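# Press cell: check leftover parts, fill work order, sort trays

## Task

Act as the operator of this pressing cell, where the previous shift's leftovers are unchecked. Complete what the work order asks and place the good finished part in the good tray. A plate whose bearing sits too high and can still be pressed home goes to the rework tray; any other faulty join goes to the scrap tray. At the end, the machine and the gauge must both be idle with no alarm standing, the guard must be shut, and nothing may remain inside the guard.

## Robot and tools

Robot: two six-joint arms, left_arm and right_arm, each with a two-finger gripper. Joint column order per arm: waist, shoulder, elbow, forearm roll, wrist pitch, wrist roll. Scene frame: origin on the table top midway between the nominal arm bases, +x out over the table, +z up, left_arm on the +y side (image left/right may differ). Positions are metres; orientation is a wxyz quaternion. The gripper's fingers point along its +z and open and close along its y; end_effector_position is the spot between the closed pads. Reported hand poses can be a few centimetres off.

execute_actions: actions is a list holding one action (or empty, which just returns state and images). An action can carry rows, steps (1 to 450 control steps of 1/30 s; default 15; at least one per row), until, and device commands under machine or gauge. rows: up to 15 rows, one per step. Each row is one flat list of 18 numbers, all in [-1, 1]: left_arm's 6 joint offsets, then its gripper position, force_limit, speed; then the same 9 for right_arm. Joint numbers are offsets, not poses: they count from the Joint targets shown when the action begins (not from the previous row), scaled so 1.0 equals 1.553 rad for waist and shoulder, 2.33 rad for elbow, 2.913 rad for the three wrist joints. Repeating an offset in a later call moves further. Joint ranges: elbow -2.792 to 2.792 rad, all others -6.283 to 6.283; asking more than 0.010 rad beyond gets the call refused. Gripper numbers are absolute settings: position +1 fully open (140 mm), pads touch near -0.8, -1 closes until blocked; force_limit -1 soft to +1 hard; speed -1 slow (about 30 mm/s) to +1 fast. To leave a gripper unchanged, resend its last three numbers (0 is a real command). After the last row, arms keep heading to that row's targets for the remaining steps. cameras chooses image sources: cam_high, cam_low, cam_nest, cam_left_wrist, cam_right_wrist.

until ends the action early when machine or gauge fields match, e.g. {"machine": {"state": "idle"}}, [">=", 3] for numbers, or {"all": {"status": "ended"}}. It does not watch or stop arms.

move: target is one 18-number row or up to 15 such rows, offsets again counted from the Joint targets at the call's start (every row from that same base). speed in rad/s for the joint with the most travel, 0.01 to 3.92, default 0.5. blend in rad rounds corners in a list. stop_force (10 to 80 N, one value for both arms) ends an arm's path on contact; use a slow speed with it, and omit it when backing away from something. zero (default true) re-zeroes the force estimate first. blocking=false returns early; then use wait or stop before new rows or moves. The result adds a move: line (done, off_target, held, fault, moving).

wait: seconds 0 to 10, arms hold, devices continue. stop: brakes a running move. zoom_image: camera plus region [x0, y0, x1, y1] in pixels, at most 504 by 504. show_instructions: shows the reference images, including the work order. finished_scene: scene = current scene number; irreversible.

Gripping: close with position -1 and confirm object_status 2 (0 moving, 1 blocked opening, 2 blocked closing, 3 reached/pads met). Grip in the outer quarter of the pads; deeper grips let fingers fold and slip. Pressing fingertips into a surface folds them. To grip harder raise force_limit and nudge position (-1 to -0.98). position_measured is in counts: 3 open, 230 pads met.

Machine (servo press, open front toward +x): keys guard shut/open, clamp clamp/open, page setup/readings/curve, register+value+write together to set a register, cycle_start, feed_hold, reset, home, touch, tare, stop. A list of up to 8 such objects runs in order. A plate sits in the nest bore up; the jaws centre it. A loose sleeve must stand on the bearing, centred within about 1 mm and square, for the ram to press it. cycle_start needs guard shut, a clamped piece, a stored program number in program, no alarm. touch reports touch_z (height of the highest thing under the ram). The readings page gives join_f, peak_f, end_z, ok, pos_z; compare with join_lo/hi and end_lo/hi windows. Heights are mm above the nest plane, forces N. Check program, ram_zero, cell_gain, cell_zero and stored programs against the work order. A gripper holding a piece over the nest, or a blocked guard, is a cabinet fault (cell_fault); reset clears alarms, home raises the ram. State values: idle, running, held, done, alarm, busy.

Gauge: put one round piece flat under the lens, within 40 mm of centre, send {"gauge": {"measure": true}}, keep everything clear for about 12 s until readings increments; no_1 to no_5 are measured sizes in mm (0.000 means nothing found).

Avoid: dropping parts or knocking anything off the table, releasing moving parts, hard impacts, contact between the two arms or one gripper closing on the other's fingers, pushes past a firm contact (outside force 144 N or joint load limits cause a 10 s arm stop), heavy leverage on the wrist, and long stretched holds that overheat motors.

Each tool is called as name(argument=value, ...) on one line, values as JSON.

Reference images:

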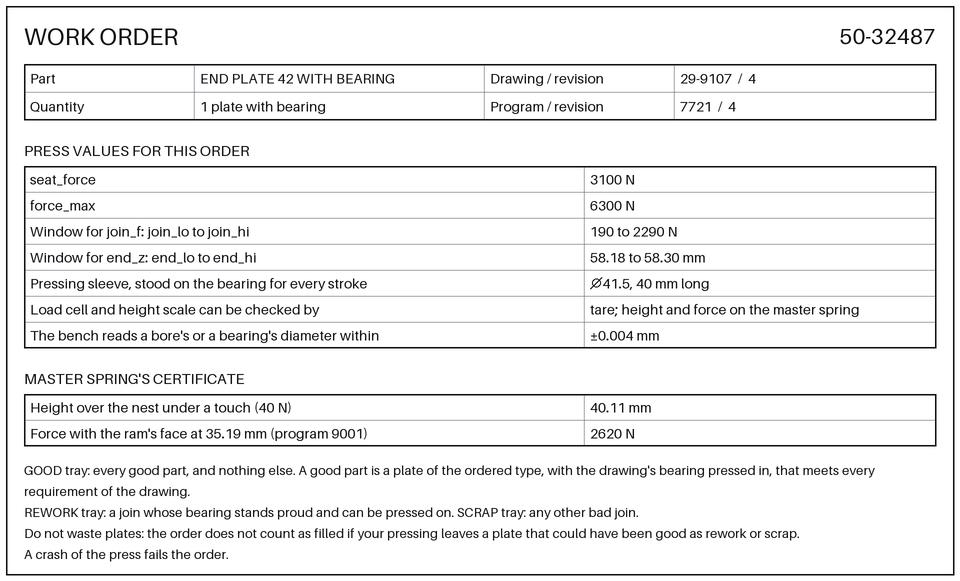

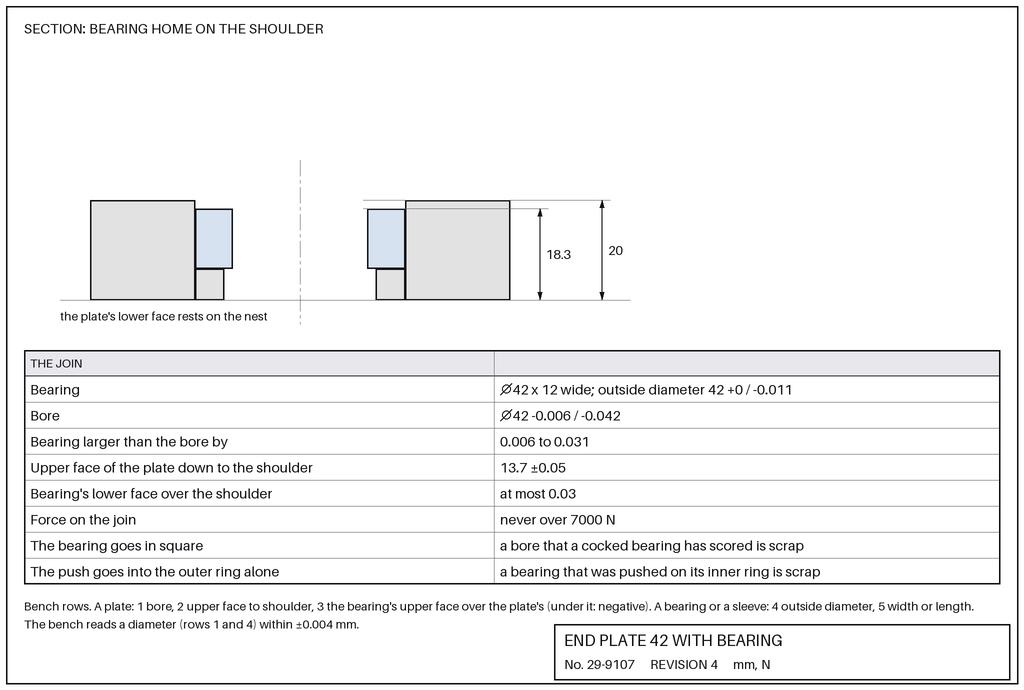

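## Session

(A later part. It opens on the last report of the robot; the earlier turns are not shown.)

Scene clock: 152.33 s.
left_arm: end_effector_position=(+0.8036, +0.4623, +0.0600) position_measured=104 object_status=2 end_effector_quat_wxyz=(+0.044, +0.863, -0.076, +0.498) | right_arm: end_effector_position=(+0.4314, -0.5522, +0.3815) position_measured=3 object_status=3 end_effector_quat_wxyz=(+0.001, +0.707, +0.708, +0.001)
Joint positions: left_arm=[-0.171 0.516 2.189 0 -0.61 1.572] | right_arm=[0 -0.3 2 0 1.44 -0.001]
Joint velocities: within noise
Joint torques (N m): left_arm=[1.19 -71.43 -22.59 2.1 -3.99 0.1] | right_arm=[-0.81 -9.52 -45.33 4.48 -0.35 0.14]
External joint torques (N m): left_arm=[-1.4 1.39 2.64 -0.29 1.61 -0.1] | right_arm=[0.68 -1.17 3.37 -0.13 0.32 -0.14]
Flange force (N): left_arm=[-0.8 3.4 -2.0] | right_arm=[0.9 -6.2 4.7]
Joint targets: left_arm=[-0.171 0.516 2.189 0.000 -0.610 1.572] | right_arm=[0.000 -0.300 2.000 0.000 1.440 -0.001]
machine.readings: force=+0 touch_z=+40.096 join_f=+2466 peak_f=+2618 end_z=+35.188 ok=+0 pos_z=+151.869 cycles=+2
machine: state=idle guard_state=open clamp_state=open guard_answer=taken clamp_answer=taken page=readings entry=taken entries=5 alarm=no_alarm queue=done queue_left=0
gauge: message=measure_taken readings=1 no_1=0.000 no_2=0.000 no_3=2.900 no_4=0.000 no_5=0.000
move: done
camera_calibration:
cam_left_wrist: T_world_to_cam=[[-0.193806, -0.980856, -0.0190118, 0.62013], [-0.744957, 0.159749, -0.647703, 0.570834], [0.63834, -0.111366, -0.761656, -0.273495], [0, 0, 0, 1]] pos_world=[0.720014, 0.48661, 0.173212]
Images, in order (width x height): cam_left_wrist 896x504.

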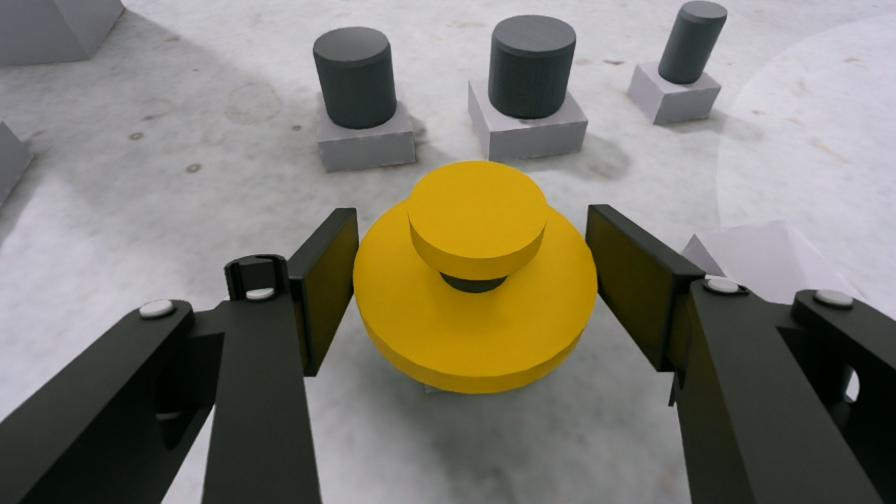

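move(target=[0,0.0230,0.0006,0,-0.0129,0,-1,0,-1,0,0,0,0,0,0,1,1,1], speed=0.018, stop_force=15, cameras=[])

execute_actions(actions=[{"rows":[[0,0,0,0,0,0,0.4,0,-1,0,0,0,0,0,0,1,1,1]],"steps":36}], cameras=["cam_left_wrist"])

Scene clock: 155.67 s.
left_arm: end_effector_position=(+0.8040, +0.4623, +0.0434) position_measured=104 object_status=2 end_effector_quat_wxyz=(+0.044, +0.863, -0.076, +0.498) | right_arm: end_effector_position=(+0.4314, -0.5522, +0.3815) position_measured=3 object_status=3 end_effector_quat_wxyz=(+0.001, +0.707, +0.708, +0.001)
Joint positions: left_arm=[-0.171 0.546 2.19 0 -0.643 1.572] | right_arm=[0 -0.3 2 0 1.44 -0.001]
Joint velocities: within noise
Joint torques (N m): left_arm=[1.43 -52.7 -12.35 1.92 2.55 0.13] | right_arm=[-0.93 -9.7 -45.52 4.52 -0.35 0.1]
External joint torques (N m): left_arm=[-1.62 -19.1 -6.48 -0.23 -4.94 -0.13] | right_arm=[0.81 -1.11 3.53 -0.17 0.32 -0.1]
Flange force (N): left_arm=[18.4 3.9 -19.9] | right_arm=[1.3 -6.3 5.0]
Joint targets: left_arm=[-0.171 0.546 2.190 0.000 -0.643 1.572] | right_arm=[0.000 -0.300 2.000 0.000 1.440 -0.001]
machine.readings: force=+0 touch_z=+40.096 join_f=+2466 peak_f=+2618 end_z=+35.188 ok=+0 pos_z=+151.869 cycles=+2
machine: state=idle guard_state=open clamp_state=open guard_answer=taken clamp_answer=taken page=readings entry=taken entries=5 alarm=no_alarm queue=done queue_left=0
gauge: message=measure_taken readings=1 no_1=0.000 no_2=0.000 no_3=2.900 no_4=0.000 no_5=0.000
move: contact (left_arm)
No camera images: "cameras" was empty.

Scene clock: 157.07 s.
left_arm: end_effector_position=(+0.8040, +0.4623, +0.0433) position_measured=78 object_status=3 end_effector_quat_wxyz=(+0.044, +0.863, -0.076, +0.498) | right_arm: end_effector_position=(+0.4314, -0.5522, +0.3815) position_measured=3 object_status=3 end_effector_quat_wxyz=(+0.001, +0.707, +0.708, +0.001)
Joint positions: left_arm=[-0.171 0.546 2.19 0 -0.643 1.572] | right_arm=[0 -0.3 2 0 1.44 -0.001]
Joint velocities: within noise
Joint torques (N m): left_arm=[1.37 -67.99 -18.14 1.95 -2.19 0.04] | right_arm=[-0.85 -9.52 -45.38 4.51 -0.34 0.17]
External joint torques (N m): left_arm=[-1.58 -3.67 -0.73 -0.25 -0.2 -0.04] | right_arm=[0.65 -0.73 3.55 -0.17 0.31 -0.17]
Flange force (N): left_arm=[4.7 3.6 -4.6] | right_arm=[0.8 -5.7 5.1]
Joint targets: left_arm=[-0.171 0.546 2.190 0.000 -0.643 1.572] | right_arm=[0.000 -0.300 2.000 0.000 1.440 -0.001]
machine.readings: force=+0 touch_z=+40.096 join_f=+2466 peak_f=+2618 end_z=+35.188 ok=+0 pos_z=+151.869 cycles=+2
machine: state=idle guard_state=open clamp_state=open guard_answer=taken clamp_answer=taken page=readings entry=taken entries=5 alarm=no_alarm queue=done queue_left=0
gauge: message=measure_taken readings=1 no_1=0.000 no_2=0.000 no_3=2.900 no_4=0.000 no_5=0.000
camera_calibration:
cam_left_wrist: T_world_to_cam=[[-0.193704, -0.980876, -0.0190161, 0.619691], [-0.744292, 0.159556, -0.648515, 0.559924], [0.639147, -0.111467, -0.760964, -0.286991], [0, 0, 0, 1]] pos_world=[0.720213, 0.48651, 0.156514]
Images, in order (width x height): cam_left_wrist 896x504.

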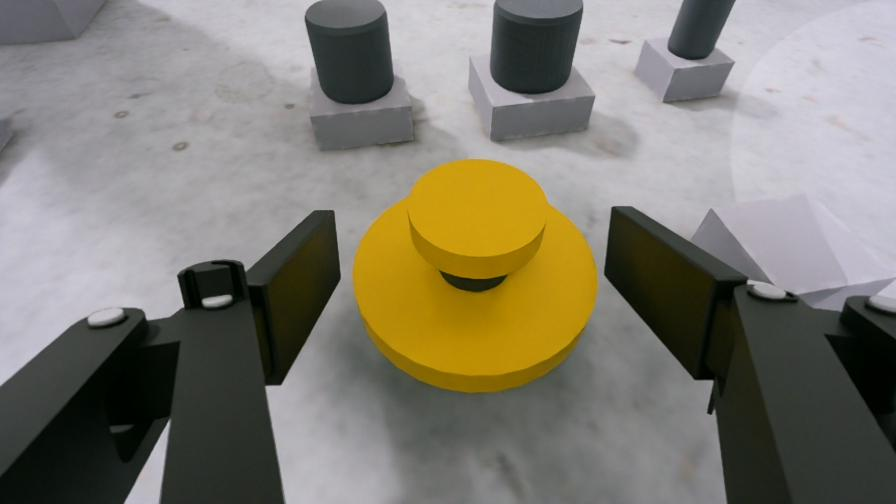

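move(target=[[0,-0.2109,-0.0364,0,0.1420,0,0.4,0,-1,0,0,0,0,0,0,1,1,1],[0.2118,-0.1228,-0.1197,0,0.1617,0,0.3,0,-1,0,0,0,0,0,0,1,1,1],[0.2118,0.0444,-0.0871,0,0.0467,0,0.3,0,-1,0,0,0,0,0,0,1,1,1]], speed=[0.3,0.5,0.2], blend=[0.03,0,0], cameras=["cam_left_wrist"])

execute_actions(actions=[{"rows":[[0,0,0,0,0,0,-1,0,-1,0,0,0,0,0,0,1,1,1]],"steps":36}], cameras=[])

Scene clock: 164.73 s.
left_arm: end_effector_position=(+0.8966, +0.7499, +0.0533) position_measured=91 object_status=3 end_effector_quat_wxyz=(-0.038, +0.864, +0.066, +0.498) | right_arm: end_effector_position=(+0.4314, -0.5522, +0.3815) position_measured=3 object_status=3 end_effector_quat_wxyz=(+0.001, +0.707, +0.708, +0.001)
Joint positions: left_arm=[0.158 0.615 1.987 0 -0.507 1.572] | right_arm=[0 -0.3 2 0 1.44 -0.001]
Joint velocities: within noise
Joint torques (N m): left_arm=[1.52 -78.49 -23.19 2.45 -2.22 0.09] | right_arm=[-0.87 -9.22 -45.37 4.46 -0.33 0.1]
External joint torques (N m): left_arm=[-1.78 -4.08 -0.47 -0.26 -0.15 -0.09] | right_arm=[0.74 -1.4 3.44 -0.11 0.31 -0.1]
Flange force (N): left_arm=[3.7 3.5 -5.5] | right_arm=[1.1 -6.7 4.8]
Joint targets: left_arm=[0.158 0.615 1.987 0.000 -0.507 1.572] | right_arm=[0.000 -0.300 2.000 0.000 1.440 -0.001]
machine.readings: force=+0 touch_z=+40.096 join_f=+2466 peak_f=+2618 end_z=+35.188 ok=+0 pos_z=+151.869 cycles=+2
machine: state=idle guard_state=open clamp_state=open guard_answer=taken clamp_answer=taken page=readings entry=taken entries=5 alarm=no_alarm queue=done queue_left=0
gauge: message=measure_taken readings=1 no_1=0.000 no_2=0.000 no_3=2.900 no_4=0.000 no_5=0.000
move: done
camera_calibration:
cam_left_wrist: T_world_to_cam=[[0.13356, -0.990859, -0.0189948, 0.634111], [-0.75732, -0.0896805, -0.646857, 0.78784], [0.63924, 0.100779, -0.762375, -0.465723], [0, 0, 0, 1]] pos_world=[0.809663, 0.745904, 0.166609]
Images, in order (width x height): cam_left_wrist 896x504.

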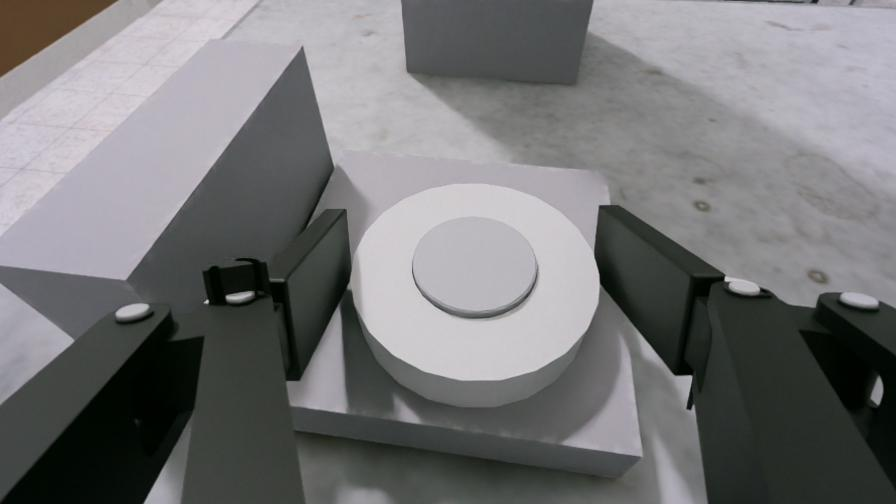

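Scene clock: 166.13 s.
left_arm: end_effector_position=(+0.8966, +0.7500, +0.0534) position_measured=105 object_status=2 end_effector_quat_wxyz=(-0.038, +0.864, +0.066, +0.498) | right_arm: end_effector_position=(+0.4314, -0.5522, +0.3815) position_measured=3 object_status=3 end_effector_quat_wxyz=(+0.001, +0.707, +0.708, +0.001)
Joint positions: left_arm=[0.158 0.615 1.987 0 -0.507 1.572] | right_arm=[0 -0.3 2 0 1.44 -0.001]
Joint velocities: within noise
Joint torques (N m): left_arm=[0.69 -76.63 -23.93 2.52 -2.04 0.01] | right_arm=[-1 -9.73 -45.6 4.5 -0.3 0.14]
External joint torques (N m): left_arm=[-0.93 -6.5 -0.03 -0.31 -0.37 -0.01] | right_arm=[0.9 -1.2 3.6 -0.16 0.27 -0.14]
Flange force (N): left_arm=[4.9 2.6 -10.0] | right_arm=[1.4 -6.5 5.2]
Joint targets: left_arm=[0.158 0.615 1.987 0.000 -0.507 1.572] | right_arm=[0.000 -0.300 2.000 0.000 1.440 -0.001]
machine.readings: force=+0 touch_z=+40.096 join_f=+2466 peak_f=+2618 end_z=+35.188 ok=+0 pos_z=+151.869 cycles=+2
machine: state=idle guard_state=open clamp_state=open guard_answer=taken clamp_answer=taken page=readings entry=taken entries=5 alarm=no_alarm queue=done queue_left=0
gauge: message=measure_taken readings=1 no_1=0.000 no_2=0.000 no_3=2.900 no_4=0.000 no_5=0.000
No camera images: "cameras" was empty.

move(target=[[0,-0.1672,-0.0326,0,0.1150,0,-1,0,-1,0,0,0,0,0,0,1,1,1],[0.1494,-0.4916,0.2742,0,0.0425,0,-1,0,-1,0,0,0,0,0,0,1,1,1]], speed=[0.3,0.5], blend=[0.05,0], cameras=["cam_left_wrist"])

Scene clock: 169.73 s.
left_arm: end_effector_position=(+0.4684, +0.8086, +0.2000) position_measured=105 object_status=2 end_effector_quat_wxyz=(-0.096, +0.850, +0.166, +0.490) | right_arm: end_effector_position=(+0.4314, -0.5522, +0.3815) position_measured=3 object_status=3 end_effector_quat_wxyz=(+0.001, +0.707, +0.708, +0.001)
Joint positions: left_arm=[0.39 -0.148 2.626 0 -0.383 1.572] | right_arm=[0 -0.3 2 0 1.44 -0.001]
Joint velocities: within noise
Joint torques (N m): left_arm=[1.06 -11.31 -30.5 2.92 -3.09 0.05] | right_arm=[-0.69 -9.67 -45.58 4.49 -0.35 0.15]
External joint torques (N m): left_arm=[-1.13 -1.51 2.51 -0.29 0.7 -0.06] | right_arm=[0.61 -1.37 3.54 -0.13 0.33 -0.15]
Flange force (N): left_arm=[0.0 0.0 0.0] | right_arm=[0.6 -6.8 4.9]
Joint targets: left_arm=[0.390 -0.148 2.626 0.000 -0.383 1.572] | right_arm=[0.000 -0.300 2.000 0.000 1.440 -0.001]
machine.readings: force=+0 touch_z=+40.096 join_f=+2466 peak_f=+2618 end_z=+35.188 ok=+0 pos_z=+151.869 cycles=+2
machine: state=idle guard_state=open clamp_state=open guard_answer=taken clamp_answer=taken page=readings entry=taken entries=5 alarm=no_alarm queue=done queue_left=0
gauge: message=measure_taken readings=1 no_1=0.000 no_2=0.000 no_3=2.900 no_4=0.000 no_5=0.000
move: done
camera_calibration:
cam_left_wrist: T_world_to_cam=[[0.3579, -0.933567, -0.0189762, 0.600835], [-0.715643, -0.261187, -0.647794, 0.68307], [0.599803, 0.245425, -0.761579, -0.184719], [0, 0, 0, 1]] pos_world=[0.384591, 0.784664, 0.313212]
Images, in order (width x height): cam_left_wrist 896x504.

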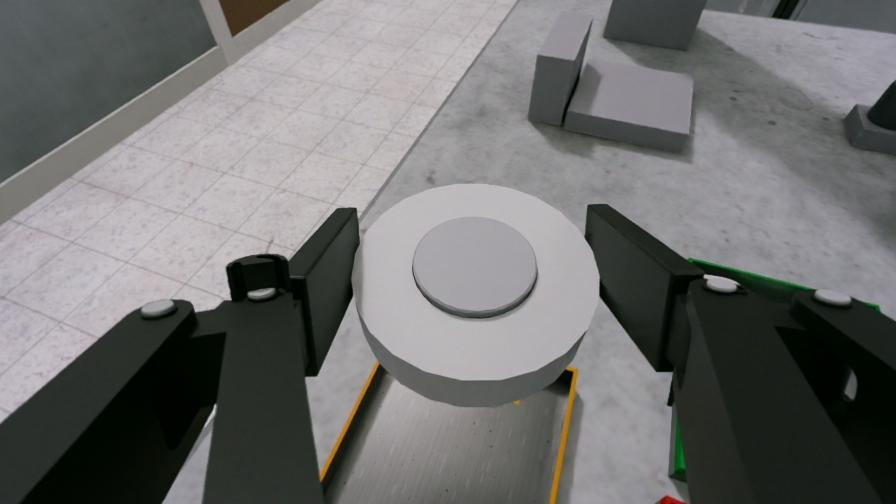

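move(target=[0.0073,0.3253,0.0402,0,-0.2058,0,-1,0,-1,0,0,0,0,0,0,1,1,1], speed=0.3, cameras=["cam_left_wrist"])

move(target=[0,0.0713,0.0008,0,-0.0387,0,-1,0,-1,0,0,0,0,0,0,1,1,1], speed=0.04, stop_force=15, cameras=["cam_left_wrist"])

Scene clock: 173.47 s.
left_arm: end_effector_position=(+0.4657, +0.8142, +0.0503) position_measured=105 object_status=2 end_effector_quat_wxyz=(-0.099, +0.849, +0.170, +0.490) | right_arm: end_effector_position=(+0.4314, -0.5522, +0.3815) position_measured=3 object_status=3 end_effector_quat_wxyz=(+0.001, +0.707, +0.708, +0.001)
Joint positions: left_arm=[0.401 0.357 2.72 0 -0.982 1.572] | right_arm=[0 -0.3 2 0 1.44 -0.001]
Joint velocities: within noise
Joint torques (N m): left_arm=[1.38 -39.12 -5.19 0.57 -3.09 0.06] | right_arm=[-1.02 -9.17 -45.39 4.52 -0.34 0.15]
External joint torques (N m): left_arm=[-1.52 -1.8 0.01 -0.28 0.7 -0.06] | right_arm=[0.85 -1.4 3.39 -0.16 0.31 -0.15]
Flange force (N): left_arm=[8.9 7.1 -4.5] | right_arm=[1.3 -6.6 4.7]
Joint targets: left_arm=[0.401 0.357 2.720 0.000 -0.982 1.572] | right_arm=[0.000 -0.300 2.000 0.000 1.440 -0.001]
machine.readings: force=+0 touch_z=+40.096 join_f=+2466 peak_f=+2618 end_z=+35.188 ok=+0 pos_z=+151.869 cycles=+2
machine: state=idle guard_state=open clamp_state=open guard_answer=taken clamp_answer=taken page=readings entry=taken entries=5 alarm=no_alarm queue=done queue_left=0
gauge: message=measure_taken readings=1 no_1=0.000 no_2=0.000 no_3=2.900 no_4=0.000 no_5=0.000
move: done
camera_calibration:
cam_left_wrist: T_world_to_cam=[[0.368529, -0.929421, -0.0190462, 0.595851], [-0.712396, -0.269194, -0.648094, 0.59077], [0.597225, 0.25241, -0.761322, -0.302909], [0, 0, 0, 1]] pos_world=[0.382179, 0.789285, 0.163613]
Images, in order (width x height): cam_left_wrist 896x504.

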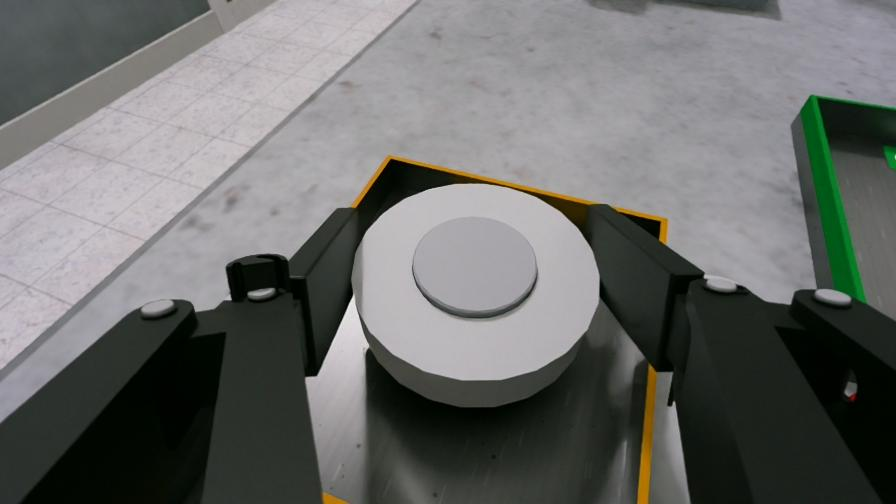

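Scene clock: 176.33 s.
left_arm: end_effector_position=(+0.4661, +0.8144, +0.0300) position_measured=105 object_status=2 end_effector_quat_wxyz=(-0.099, +0.849, +0.170, +0.490) | right_arm: end_effector_position=(+0.4314, -0.5522, +0.3815) position_measured=3 object_status=3 end_effector_quat_wxyz=(+0.001, +0.707, +0.708, +0.001)
Joint positions: left_arm=[0.401 0.438 2.721 0 -1.065 1.572] | right_arm=[0 -0.3 2 0 1.44 -0.001]
Joint velocities: within noise
Joint torques (N m): left_arm=[0.4 -27.44 1.16 0.39 4.98 0.37] | right_arm=[-0.9 -9.36 -45.66 4.44 -0.33 0.13]
External joint torques (N m): left_arm=[-0.55 -17.6 -2.8 -0.46 -7.37 -0.37] | right_arm=[0.81 -1.62 3.64 -0.08 0.3 -0.13]
Flange force (N): left_arm=[31.2 5.0 -26.6] | right_arm=[1.2 -7.3 5.1]
Joint targets: left_arm=[0.401 0.438 2.721 0.000 -1.065 1.572] | right_arm=[0.000 -0.300 2.000 0.000 1.440 -0.001]
machine.readings: force=+0 touch_z=+40.096 join_f=+2466 peak_f=+2618 end_z=+35.188 ok=+0 pos_z=+151.869 cycles=+2
machine: state=idle guard_state=open clamp_state=open guard_answer=taken clamp_answer=taken page=readings entry=taken entries=5 alarm=no_alarm queue=done queue_left=0
gauge: message=measure_taken readings=1 no_1=0.000 no_2=0.000 no_3=2.900 no_4=0.000 no_5=0.000
move: contact (left_arm); left_arm: the shoulder is farthest, 0.030 rad from its target
camera_calibration:
cam_left_wrist: T_world_to_cam=[[0.368537, -0.929417, -0.0191013, 0.595444], [-0.712011, -0.269, -0.648598, 0.577497], [0.59768, 0.252632, -0.760891, -0.31913], [0, 0, 0, 1]] pos_world=[0.382478, 0.789385, 0.143114]
Images, in order (width x height): cam_left_wrist 896x504.

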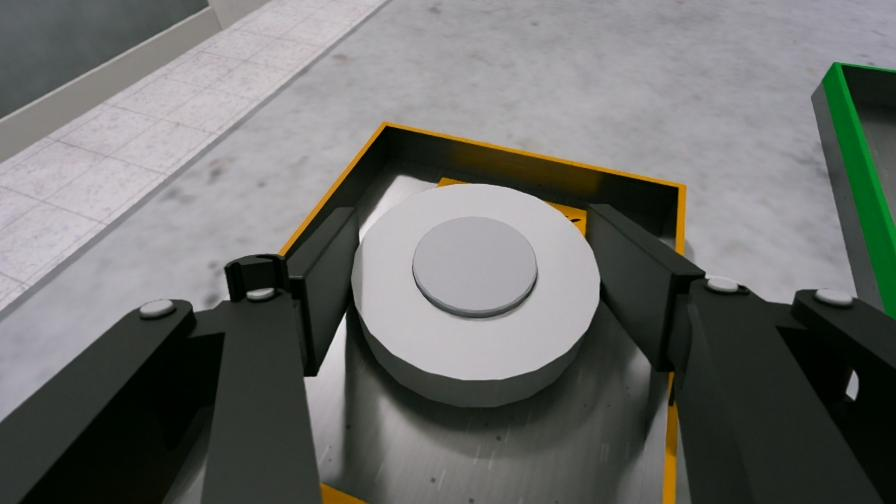

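execute_actions(actions=[{"rows":[[0,0,0,0,0,0,0.3,0,-1,0,0,0,0,0,0,1,1,1]],"steps":30}], cameras=[])

move(target=[[0,-0.3773,-0.0408,0,0.2341,0,0.3,0,-1,0,0,0,0,0,0,1,1,1],[-0.3962,-0.2171,-0.1432,0,0.2304,0,0.5,0,-1,0,0,0,0,0,0,1,1,1],[-0.3962,-0.0963,-0.1218,0,0.1489,0,0.5,0,-1,0,0,0,0,0,0,1,1,1]], speed=[0.3,0.6,0.3], blend=[0.05,0.05,0], cameras=["cam_left_wrist"])

Scene clock: 178.53 s.
left_arm: end_effector_position=(+0.4661, +0.8144, +0.0300) position_measured=91 object_status=3 end_effector_quat_wxyz=(-0.099, +0.849, +0.170, +0.490) | right_arm: end_effector_position=(+0.4314, -0.5522, +0.3815) position_measured=3 object_status=3 end_effector_quat_wxyz=(+0.001, +0.707, +0.708, +0.001)
Joint positions: left_arm=[0.401 0.438 2.721 0 -1.065 1.572] | right_arm=[0 -0.3 2 0 1.44 -0.001]
Joint velocities: within noise
Joint torques (N m): left_arm=[1.26 -41.64 -0.79 0.26 -2.27 0.08] | right_arm=[-0.58 -9.54 -45.44 4.47 -0.37 0.11]
External joint torques (N m): left_arm=[-1.42 -3.39 -0.87 -0.32 -0.11 -0.08] | right_arm=[0.45 -1.24 3.38 -0.11 0.34 -0.11]
Flange force (N): left_arm=[12.0 6.7 -5.1] | right_arm=[0.3 -6.4 4.6]
Joint targets: left_arm=[0.401 0.438 2.721 0.000 -1.065 1.572] | right_arm=[0.000 -0.300 2.000 0.000 1.440 -0.001]
machine.readings: force=+0 touch_z=+40.096 join_f=+2466 peak_f=+2618 end_z=+35.188 ok=+0 pos_z=+151.869 cycles=+2
machine: state=idle guard_state=open clamp_state=open guard_answer=taken clamp_answer=taken page=readings entry=taken entries=5 alarm=no_alarm queue=done queue_left=0
gauge: message=measure_taken readings=1 no_1=0.000 no_2=0.000 no_3=2.900 no_4=0.000 no_5=0.000
No camera images: "cameras" was empty.

Scene clock: 184.10 s.
left_arm: end_effector_position=(+0.6615, +0.4574, +0.1104) position_measured=66 object_status=3 end_effector_quat_wxyz=(+0.054, +0.861, -0.095, +0.497) | right_arm: end_effector_position=(+0.4314, -0.5522, +0.3815) position_measured=3 object_status=3 end_effector_quat_wxyz=(+0.001, +0.707, +0.708, +0.001)
Joint positions: left_arm=[-0.214 0.288 2.438 0 -0.632 1.572] | right_arm=[0 -0.3 2 0 1.44 -0.001]
Joint velocities: within noise
Joint torques (N m): left_arm=[1.15 -44.58 -18.62 2.02 -2.27 0.06] | right_arm=[-0.82 -9.56 -45.43 4.48 -0.36 0.15]
External joint torques (N m): left_arm=[-1.3 -3.58 -0.7 -0.28 -0.11 -0.06] | right_arm=[0.71 -1.31 3.41 -0.13 0.33 -0.15]
Flange force (N): left_arm=[5.8 4.4 -6.2] | right_arm=[0.9 -6.5 4.7]
Joint targets: left_arm=[-0.214 0.288 2.438 0.000 -0.632 1.572] | right_arm=[0.000 -0.300 2.000 0.000 1.440 -0.001]
machine.readings: force=+0 touch_z=+40.096 join_f=+2466 peak_f=+2618 end_z=+35.188 ok=+0 pos_z=+151.869 cycles=+2
machine: state=idle guard_state=open clamp_state=open guard_answer=taken clamp_answer=taken page=readings entry=taken entries=5 alarm=no_alarm queue=done queue_left=0
gauge: message=measure_taken readings=1 no_1=0.000 no_2=0.000 no_3=2.900 no_4=0.000 no_5=0.000
move: done; blend cut to 0 rad at target 2
camera_calibration:
cam_left_wrist: T_world_to_cam=[[-0.23576, -0.971624, -0.0190616, 0.612172], [-0.736776, 0.191497, -0.648452, 0.478533], [0.633702, -0.138835, -0.761017, -0.129249], [0, 0, 0, 1]] pos_world=[0.578803, 0.485219, 0.223614]
Images, in order (width x height): cam_left_wrist 896x504.

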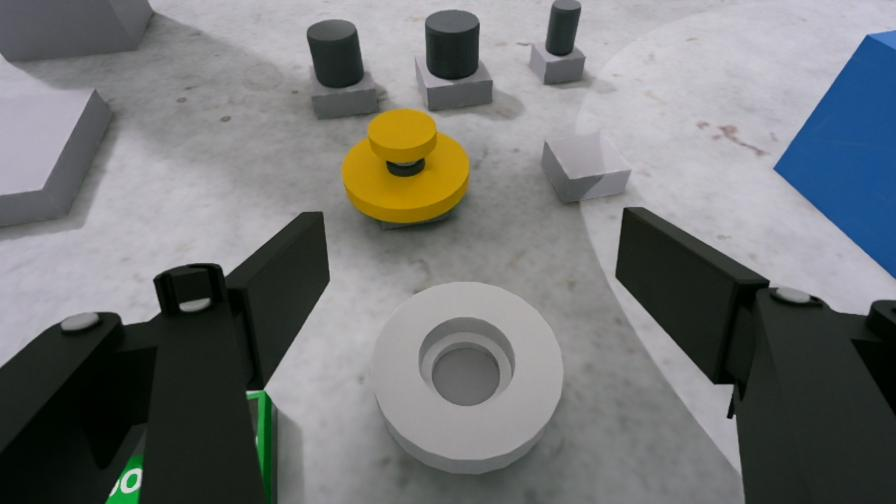

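move(target=[0.0014,0.0903,0.0106,0,-0.0565,0,0.5,0,0,0,0,0,0,0,0,1,1,1], speed=0.12, cameras=["cam_left_wrist"])

execute_actions(actions=[{"rows":[[0,0,0,0,0,0,-1,0,-1,0,0,0,0,0,0,1,1,1]],"steps":60}], cameras=["cam_left_wrist"])

Scene clock: 187.07 s.
left_arm: end_effector_position=(+0.6561, +0.4601, +0.0496) position_measured=66 object_status=3 end_effector_quat_wxyz=(+0.054, +0.861, -0.094, +0.497) | right_arm: end_effector_position=(+0.4314, -0.5522, +0.3815) position_measured=3 object_status=3 end_effector_quat_wxyz=(+0.001, +0.707, +0.708, +0.001)
Joint positions: left_arm=[-0.212 0.429 2.462 0 -0.796 1.572] | right_arm=[0 -0.3 2 0 1.44 -0.001]
Joint velocities: within noise
Joint torques (N m): left_arm=[1.39 -51.42 -12.06 1.35 -2.25 0.08] | right_arm=[-0.99 -9.29 -45.45 4.49 -0.31 0.11]
External joint torques (N m): left_arm=[-1.54 -3.71 -0.73 -0.28 -0.13 -0.08] | right_arm=[0.85 -1.28 3.61 -0.16 0.29 -0.11]
Flange force (N): left_arm=[7.2 4.7 -5.5] | right_arm=[1.4 -6.7 5.1]
Joint targets: left_arm=[-0.212 0.429 2.462 0.000 -0.796 1.572] | right_arm=[0.000 -0.300 2.000 0.000 1.440 -0.001]
machine.readings: force=+0 touch_z=+40.096 join_f=+2466 peak_f=+2618 end_z=+35.188 ok=+0 pos_z=+151.869 cycles=+2
machine: state=idle guard_state=open clamp_state=open guard_answer=taken clamp_answer=taken page=readings entry=taken entries=5 alarm=no_alarm queue=done queue_left=0
gauge: message=measure_taken readings=1 no_1=0.000 no_2=0.000 no_3=2.900 no_4=0.000 no_5=0.000
move: done
camera_calibration:
cam_left_wrist: T_world_to_cam=[[-0.233591, -0.972148, -0.0190434, 0.61128], [-0.73749, 0.189903, -0.648109, 0.435761], [0.633674, -0.137348, -0.76131, -0.172399], [0, 0, 0, 1]] pos_world=[0.573404, 0.487824, 0.162813]
Images, in order (width x height): cam_left_wrist 896x504.

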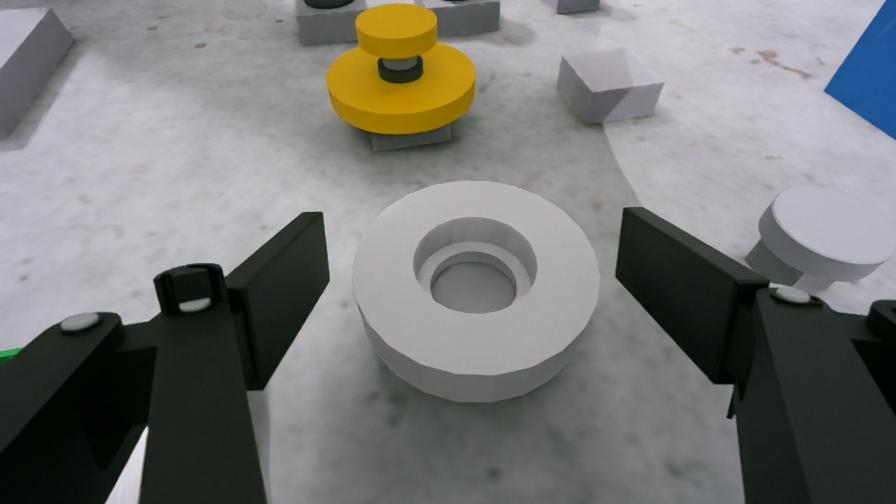

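Scene clock: 189.27 s.
left_arm: end_effector_position=(+0.6561, +0.4601, +0.0496) position_measured=105 object_status=2 end_effector_quat_wxyz=(+0.054, +0.861, -0.094, +0.497) | right_arm: end_effector_position=(+0.4314, -0.5522, +0.3815) position_measured=3 object_status=3 end_effector_quat_wxyz=(+0.001, +0.707, +0.708, +0.001)
Joint positions: left_arm=[-0.212 0.429 2.462 0 -0.796 1.572] | right_arm=[0 -0.3 2 0 1.44 -0.001]
Joint velocities: within noise
Joint torques (N m): left_arm=[1.09 -47.36 -11.54 1.41 -0.77 0.2] | right_arm=[-0.78 -9.67 -45.6 4.48 -0.28 0.18]
External joint torques (N m): left_arm=[-1.25 -7.89 -1.37 -0.33 -1.63 -0.2] | right_arm=[0.72 -1.43 3.6 -0.12 0.26 -0.18]
Flange force (N): left_arm=[11.2 4.4 -11.6] | right_arm=[0.8 -6.9 5.1]
Joint targets: left_arm=[-0.212 0.429 2.462 0.000 -0.796 1.572] | right_arm=[0.000 -0.300 2.000 0.000 1.440 -0.001]
machine.readings: force=+0 touch_z=+40.096 join_f=+2466 peak_f=+2618 end_z=+35.188 ok=+0 pos_z=+151.869 cycles=+2
machine: state=idle guard_state=open clamp_state=open guard_answer=taken clamp_answer=taken page=readings entry=taken entries=5 alarm=no_alarm queue=done queue_left=0
gauge: message=measure_taken readings=1 no_1=0.000 no_2=0.000 no_3=2.900 no_4=0.000 no_5=0.000
camera_calibration:
cam_left_wrist: T_world_to_cam=[[-0.233591, -0.972148, -0.0190434, 0.61128], [-0.73749, 0.189903, -0.648109, 0.435761], [0.633674, -0.137348, -0.76131, -0.172399], [0, 0, 0, 1]] pos_world=[0.573404, 0.487824, 0.162813]
Images, in order (width x height): cam_left_wrist 896x504.

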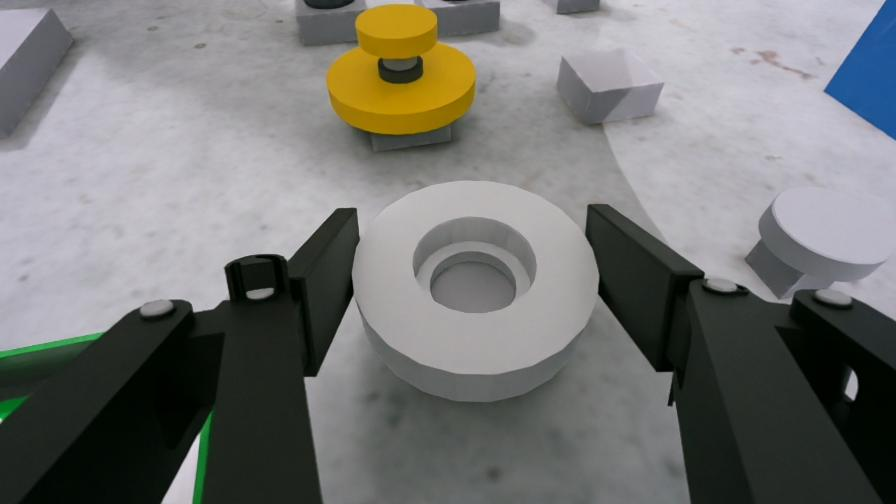

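move(target=[[0,-0.2171,-0.0276,0,0.1376,0,-1,0,-1,0,0,0,0,0,0,1,1,1],[0.2382,-0.0475,-0.2365,0,0.2142,0,-1,0,-1,0,0,0,0,0,0,1,1,1],[0.2382,0.1138,-0.2041,0,0.1024,0,-1,0,-1,0,0,0,0,0,0,1,1,1]], speed=[0.3,0.6,0.25], blend=[0.05,0.05,0], cameras=[])

move(target=[0,0.0127,0.0005,0,-0.0072,0,-1,0,-1,0,0,0,0,0,0,1,1,1], speed=0.02, stop_force=15, cameras=["cam_left_wrist"])

Scene clock: 194.37 s.
left_arm: end_effector_position=(+0.8969, +0.7502, +0.0604) position_measured=105 object_status=2 end_effector_quat_wxyz=(-0.039, +0.863, +0.066, +0.499) | right_arm: end_effector_position=(+0.4314, -0.5522, +0.3815) position_measured=3 object_status=3 end_effector_quat_wxyz=(+0.001, +0.707, +0.708, +0.001)
Joint positions: left_arm=[0.158 0.605 1.987 0 -0.498 1.572] | right_arm=[0 -0.3 2 0 1.44 -0.001]
Joint velocities: within noise
Joint torques (N m): left_arm=[0.92 -79.74 -24.75 2.51 -2.96 0.06] | right_arm=[-1.03 -9.54 -45.58 4.47 -0.38 0.11]
External joint torques (N m): left_arm=[-1.19 -2.5 0.59 -0.27 0.56 -0.07] | right_arm=[0.93 -1.3 3.63 -0.13 0.35 -0.11]
Flange force (N): left_arm=[2.5 2.7 -4.8] | right_arm=[1.6 -6.8 5.0]
Joint targets: left_arm=[0.158 0.605 1.987 0.000 -0.498 1.572] | right_arm=[0.000 -0.300 2.000 0.000 1.440 -0.001]
machine.readings: force=+0 touch_z=+40.096 join_f=+2466 peak_f=+2618 end_z=+35.188 ok=+0 pos_z=+151.869 cycles=+2
machine: state=idle guard_state=open clamp_state=open guard_answer=taken clamp_answer=taken page=readings entry=taken entries=5 alarm=no_alarm queue=done queue_left=0
gauge: message=measure_taken readings=1 no_1=0.000 no_2=0.000 no_3=2.900 no_4=0.000 no_5=0.000
move: done
No camera images: "cameras" was empty.

Scene clock: 195.83 s.
left_arm: end_effector_position=(+0.8971, +0.7502, +0.0525) position_measured=105 object_status=2 end_effector_quat_wxyz=(-0.039, +0.863, +0.066, +0.499) | right_arm: end_effector_position=(+0.4314, -0.5522, +0.3815) position_measured=3 object_status=3 end_effector_quat_wxyz=(+0.001, +0.707, +0.708, +0.001)
Joint positions: left_arm=[0.158 0.618 1.987 0 -0.512 1.572] | right_arm=[0 -0.3 2 0 1.44 -0.001]
Joint velocities: within noise
Joint torques (N m): left_arm=[1.28 -61.2 -19.27 2.32 1.68 0.12] | right_arm=[-1 -9.24 -45.52 4.52 -0.35 0.17]
External joint torques (N m): left_arm=[-1.57 -21.33 -4.38 -0.13 -4.07 -0.12] | right_arm=[0.89 -1.54 3.61 -0.17 0.32 -0.17]
Flange force (N): left_arm=[15.2 3.4 -26.0] | right_arm=[1.3 -7.2 5.0]
Joint targets: left_arm=[0.158 0.618 1.987 0.000 -0.512 1.572] | right_arm=[0.000 -0.300 2.000 0.000 1.440 -0.001]
machine.readings: force=+0 touch_z=+40.096 join_f=+2466 peak_f=+2618 end_z=+35.188 ok=+0 pos_z=+151.869 cycles=+2
machine: state=idle guard_state=open clamp_state=open guard_answer=taken clamp_answer=taken page=readings entry=taken entries=5 alarm=no_alarm queue=done queue_left=0
gauge: message=measure_taken readings=1 no_1=0.000 no_2=0.000 no_3=2.900 no_4=0.000 no_5=0.000
move: contact (left_arm)
camera_calibration:
cam_left_wrist: T_world_to_cam=[[0.133782, -0.990829, -0.0190013, 0.634063], [-0.755511, -0.0895636, -0.648985, 0.786163], [0.641331, 0.101178, -0.760564, -0.468917], [0, 0, 0, 1]] pos_world=[0.80986, 0.746103, 0.165615]
Images, in order (width x height): cam_left_wrist 896x504.

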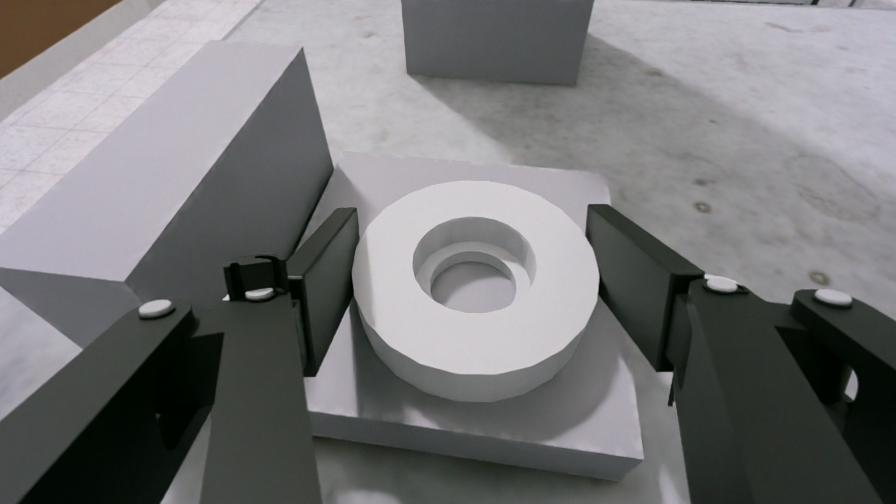

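execute_actions(actions=[{"rows":[[0,0,0,0,0,0,0.3,0,-1,0,0,0,0,0,0,1,1,1]],"steps":30}], cameras=[])

move(target=[[0,-0.1692,-0.0326,0,0.1168,0,0.3,0,-1,0,0,0,0,0,0,1,1,1],[-0.3643,-0.3162,0.1582,0,0.0425,0,0.3,0,-1,0,0,0,0,0,0,1,1,1]], speed=[0.3,0.7], blend=[0.05,0], cameras=[])

execute_actions(actions=[{"gauge":{"measure":true},"rows":[[0,0,0,0,0,0,-0.03,0,0,0,0,0,0,0,0,1,1,1]],"steps":15}], cameras=["cam_left_wrist"])

Scene clock: 199.57 s.
left_arm: end_effector_position=(+0.8971, +0.7502, +0.0525) position_measured=91 object_status=3 end_effector_quat_wxyz=(-0.039, +0.863, +0.066, +0.499) | right_arm: end_effector_position=(+0.4314, -0.5522, +0.3815) position_measured=3 object_status=3 end_effector_quat_wxyz=(+0.001, +0.707, +0.708, +0.001)
Joint positions: left_arm=[0.158 0.618 1.987 0 -0.512 1.572] | right_arm=[0 -0.3 2 0 1.44 -0.001]
Joint velocities: within noise
Joint torques (N m): left_arm=[1.37 -78.82 -23.14 2.42 -2.23 0.05] | right_arm=[-0.56 -9.39 -45.33 4.5 -0.24 0.13]
External joint torques (N m): left_arm=[-1.64 -3.76 -0.41 -0.24 -0.14 -0.05] | right_arm=[0.5 -1.73 3.23 -0.13 0.22 -0.13]
Flange force (N): left_arm=[3.4 3.3 -5.1] | right_arm=[0.3 -7.0 4.5]
Joint targets: left_arm=[0.158 0.618 1.987 0.000 -0.512 1.572] | right_arm=[0.000 -0.300 2.000 0.000 1.440 -0.001]
machine.readings: force=+0 touch_z=+40.096 join_f=+2466 peak_f=+2618 end_z=+35.188 ok=+0 pos_z=+151.869 cycles=+2
machine: state=idle guard_state=open clamp_state=open guard_answer=taken clamp_answer=taken page=readings entry=taken entries=5 alarm=no_alarm queue=done queue_left=0
gauge: message=measure_taken readings=1 no_1=0.000 no_2=0.000 no_3=2.900 no_4=0.000 no_5=0.000
No camera images: "cameras" was empty.

Scene clock: 201.93 s.
left_arm: end_effector_position=(+0.6434, +0.3211, +0.2004) position_measured=91 object_status=3 end_effector_quat_wxyz=(+0.102, +0.848, -0.178, +0.489) | right_arm: end_effector_position=(+0.4314, -0.5522, +0.3815) position_measured=3 object_status=3 end_effector_quat_wxyz=(+0.001, +0.707, +0.708, +0.001)
Joint positions: left_arm=[-0.408 0.127 2.356 0 -0.388 1.572] | right_arm=[0 -0.3 2 0 1.44 -0.001]
Joint velocities: within noise
Joint torques (N m): left_arm=[1.42 -37.41 -27.75 2.89 -2.27 0.04] | right_arm=[-1.19 -9.34 -45.45 4.44 -0.34 0.11]
External joint torques (N m): left_arm=[-1.55 -3.03 -0.08 -0.28 -0.11 -0.04] | right_arm=[1.11 -1.69 3.44 -0.09 0.32 -0.11]
Flange force (N): left_arm=[0.0 0.0 0.0] | right_arm=[2.0 -7.2 4.7]
Joint targets: left_arm=[-0.408 0.126 2.356 0.000 -0.388 1.572] | right_arm=[0.000 -0.300 2.000 0.000 1.440 -0.001]
machine.readings: force=+0 touch_z=+40.096 join_f=+2466 peak_f=+2618 end_z=+35.188 ok=+0 pos_z=+151.869 cycles=+2
machine: state=idle guard_state=open clamp_state=open guard_answer=taken clamp_answer=taken page=readings entry=taken entries=5 alarm=no_alarm queue=done queue_left=0
gauge: message=measure_taken readings=1 no_1=0.000 no_2=0.000 no_3=2.900 no_4=0.000 no_5=0.000
move: done
No camera images: "cameras" was empty.

Scene clock: 202.63 s.
left_arm: end_effector_position=(+0.6433, +0.3211, +0.2003) position_measured=132 object_status=3 end_effector_quat_wxyz=(+0.102, +0.848, -0.178, +0.489) | right_arm: end_effector_position=(+0.4314, -0.5522, +0.3815) position_measured=3 object_status=3 end_effector_quat_wxyz=(+0.001, +0.707, +0.708, +0.001)
Joint positions: left_arm=[-0.408 0.126 2.356 0 -0.388 1.572] | right_arm=[0 -0.3 2 0 1.44 -0.001]
Joint velocities: within noise
Joint torques (N m): left_arm=[1.42 -37.37 -27.31 2.88 -2.24 0.09] | right_arm=[-0.76 -9.49 -45.53 4.57 -0.3 0.1]
External joint torques (N m): left_arm=[-1.55 -3.09 -0.61 -0.26 -0.16 -0.09] | right_arm=[0.71 -1.62 3.49 -0.21 0.28 -0.1]
Flange force (N): left_arm=[0.0 0.0 0.0] | right_arm=[1.0 -7.1 4.9]
Joint targets: left_arm=[-0.408 0.126 2.356 0.000 -0.388 1.572] | right_arm=[0.000 -0.300 2.000 0.000 1.440 -0.001]
machine.readings: force=+0 touch_z=+40.096 join_f=+2466 peak_f=+2618 end_z=+35.188 ok=+0 pos_z=+151.869 cycles=+2
machine: state=idle guard_state=open clamp_state=open guard_answer=taken clamp_answer=taken page=readings entry=taken entries=5 alarm=no_alarm queue=done queue_left=0
gauge: state=busy message=measure_taken readings=1 no_1=0.000 no_2=0.000 no_3=2.900 no_4=0.000 no_5=0.000
camera_calibration:
cam_left_wrist: T_world_to_cam=[[-0.418384, -0.908071, -0.0190508, 0.574279], [-0.686472, 0.32988, -0.648024, 0.47263], [0.594736, -0.258045, -0.761382, -0.00486446], [0, 0, 0, 1]] pos_world=[0.56761, 0.36432, 0.313512]
Images, in order (width x height): cam_left_wrist 896x504.

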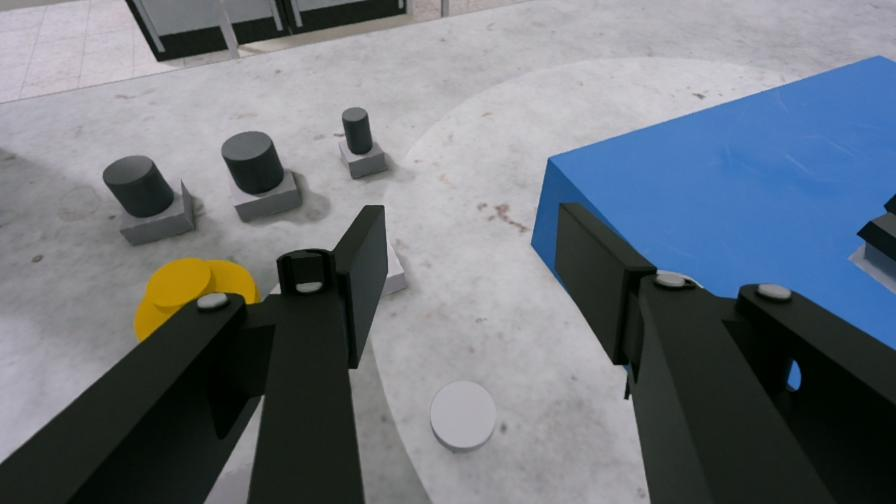

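move(target=[0.0011,0.1467,0.0210,0,-0.0949,0,-0.03,0,0,0,0,0,0,0,0,1,1,1], speed=0.3, cameras=["cam_left_wrist"])

Scene clock: 205.57 s.
left_arm: end_effector_position=(+0.6465, +0.3210, +0.0899) position_measured=132 object_status=3 end_effector_quat_wxyz=(+0.102, +0.848, -0.177, +0.489) | right_arm: end_effector_position=(+0.4314, -0.5522, +0.3815) position_measured=3 object_status=3 end_effector_quat_wxyz=(+0.001, +0.707, +0.708, +0.001)
Joint positions: left_arm=[-0.406 0.354 2.405 0 -0.664 1.572] | right_arm=[0 -0.3 2 0 1.44 -0.001]
Joint velocities: within noise
Joint torques (N m): left_arm=[1.1 -49.68 -17.18 1.91 -2.25 0.06] | right_arm=[-0.93 -9.44 -45.56 4.49 -0.36 0.09]
External joint torques (N m): left_arm=[-1.27 -3.32 -0.8 -0.31 -0.14 -0.06] | right_arm=[0.79 -1.24 3.62 -0.15 0.33 -0.09]
Flange force (N): left_arm=[5.5 4.1 -5.0] | right_arm=[1.3 -6.6 5.1]
Joint targets: left_arm=[-0.406 0.354 2.405 0.000 -0.664 1.572] | right_arm=[0.000 -0.300 2.000 0.000 1.440 -0.001]
machine.readings: force=+0 touch_z=+40.096 join_f=+2466 peak_f=+2618 end_z=+35.188 ok=+0 pos_z=+151.869 cycles=+2
machine: state=idle guard_state=open clamp_state=open guard_answer=taken clamp_answer=taken page=readings entry=taken entries=5 alarm=no_alarm queue=done queue_left=0
gauge: state=busy message=measure_taken readings=1 no_1=0.000 no_2=0.000 no_3=2.900 no_4=0.000 no_5=0.000
move: done
camera_calibration:
cam_left_wrist: T_world_to_cam=[[-0.416831, -0.908785, -0.0190139, 0.572615], [-0.687277, 0.328785, -0.647727, 0.404247], [0.594896, -0.256925, -0.761635, -0.091274], [0, 0, 0, 1]] pos_world=[0.570812, 0.364023, 0.203212]
Images, in order (width x height): cam_left_wrist 896x504.

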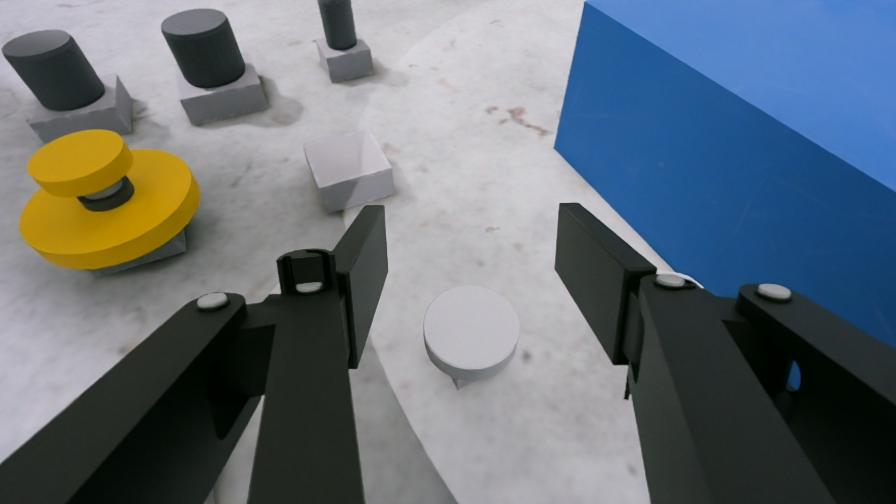

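move(target=[0,0.0545,0.0039,0,-0.0324,0,-0.03,0,0,0,0,0,0,0,0,1,1,1], speed=0.1, cameras=["cam_left_wrist","cam_low"])

zoom_image(camera="cam_low", region=[640, 200, 840, 340])

Scene clock: 208.17 s.
left_arm: end_effector_position=(+0.6456, +0.3214, +0.0526) position_measured=132 object_status=3 end_effector_quat_wxyz=(+0.102, +0.848, -0.177, +0.490) | right_arm: end_effector_position=(+0.4314, -0.5522, +0.3815) position_measured=3 object_status=3 end_effector_quat_wxyz=(+0.001, +0.707, +0.708, +0.001)
Joint positions: left_arm=[-0.406 0.439 2.414 0 -0.759 1.572] | right_arm=[0 -0.3 2 0 1.44 -0.001]
Joint velocities: within noise
Joint torques (N m): left_arm=[1.52 -54.13 -13.46 1.51 -2.25 0.05] | right_arm=[-0.77 -9.51 -45.33 4.51 -0.31 0.1]
External joint torques (N m): left_arm=[-1.67 -3.28 -0.82 -0.28 -0.14 -0.05] | right_arm=[0.66 -1.28 3.44 -0.17 0.29 -0.1]
Flange force (N): left_arm=[5.9 4.8 -4.5] | right_arm=[0.9 -6.5 4.8]
Joint targets: left_arm=[-0.406 0.439 2.414 0.000 -0.759 1.572] | right_arm=[0.000 -0.300 2.000 0.000 1.440 -0.001]
machine.readings: force=+0 touch_z=+40.096 join_f=+2466 peak_f=+2618 end_z=+35.188 ok=+0 pos_z=+151.869 cycles=+2
machine: state=idle guard_state=open clamp_state=open guard_answer=taken clamp_answer=taken page=readings entry=taken entries=5 alarm=no_alarm queue=done queue_left=0
gauge: state=busy message=measure_taken readings=1 no_1=0.000 no_2=0.000 no_3=2.900 no_4=0.000 no_5=0.000
move: done
camera_calibration:
cam_left_wrist: T_world_to_cam=[[-0.416765, -0.908815, -0.0190616, 0.571922], [-0.68695, 0.328617, -0.648159, 0.379116], [0.59532, -0.257035, -0.761266, -0.119297], [0, 0, 0, 1]] pos_world=[0.569811, 0.364523, 0.165813]
Images, in order (width x height): cam_low 896x504, cam_left_wrist 896x504.

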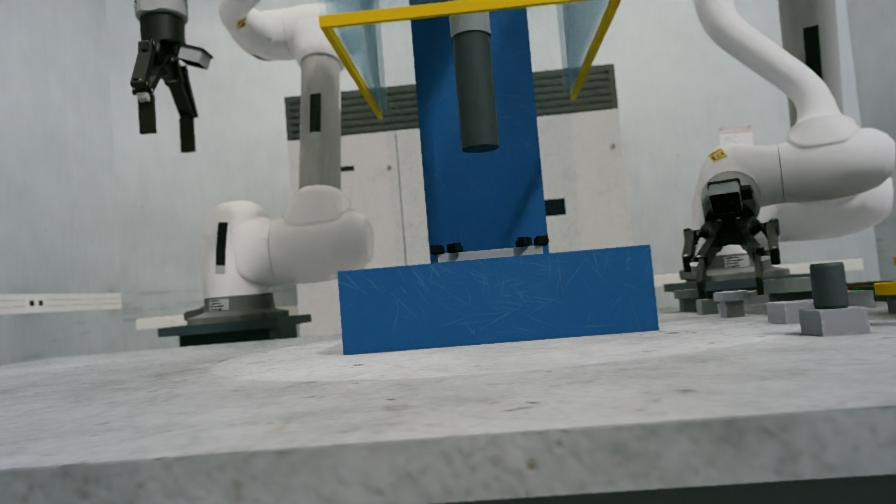

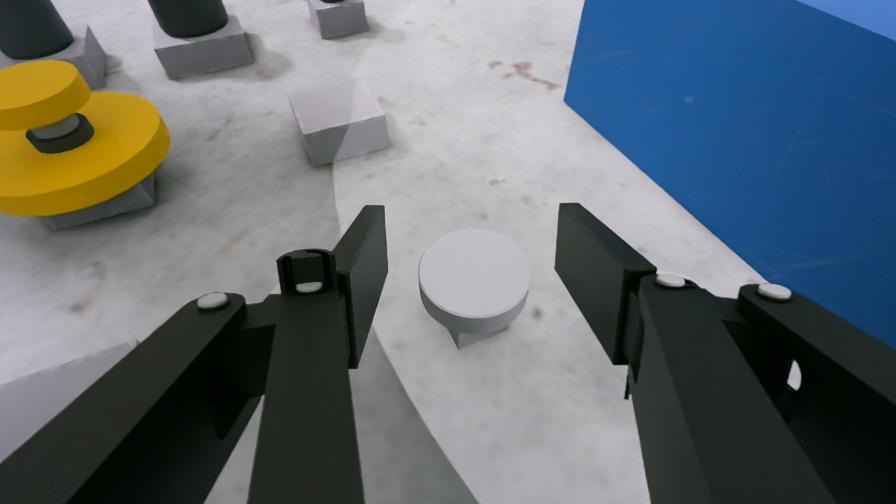

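Scaled by 2.520.

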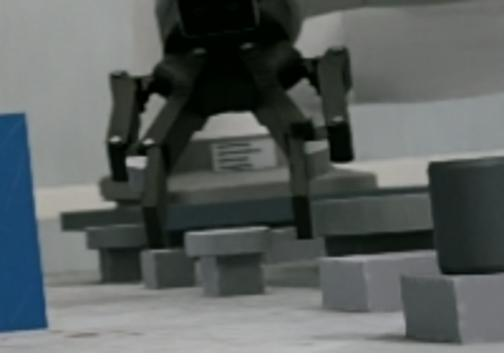

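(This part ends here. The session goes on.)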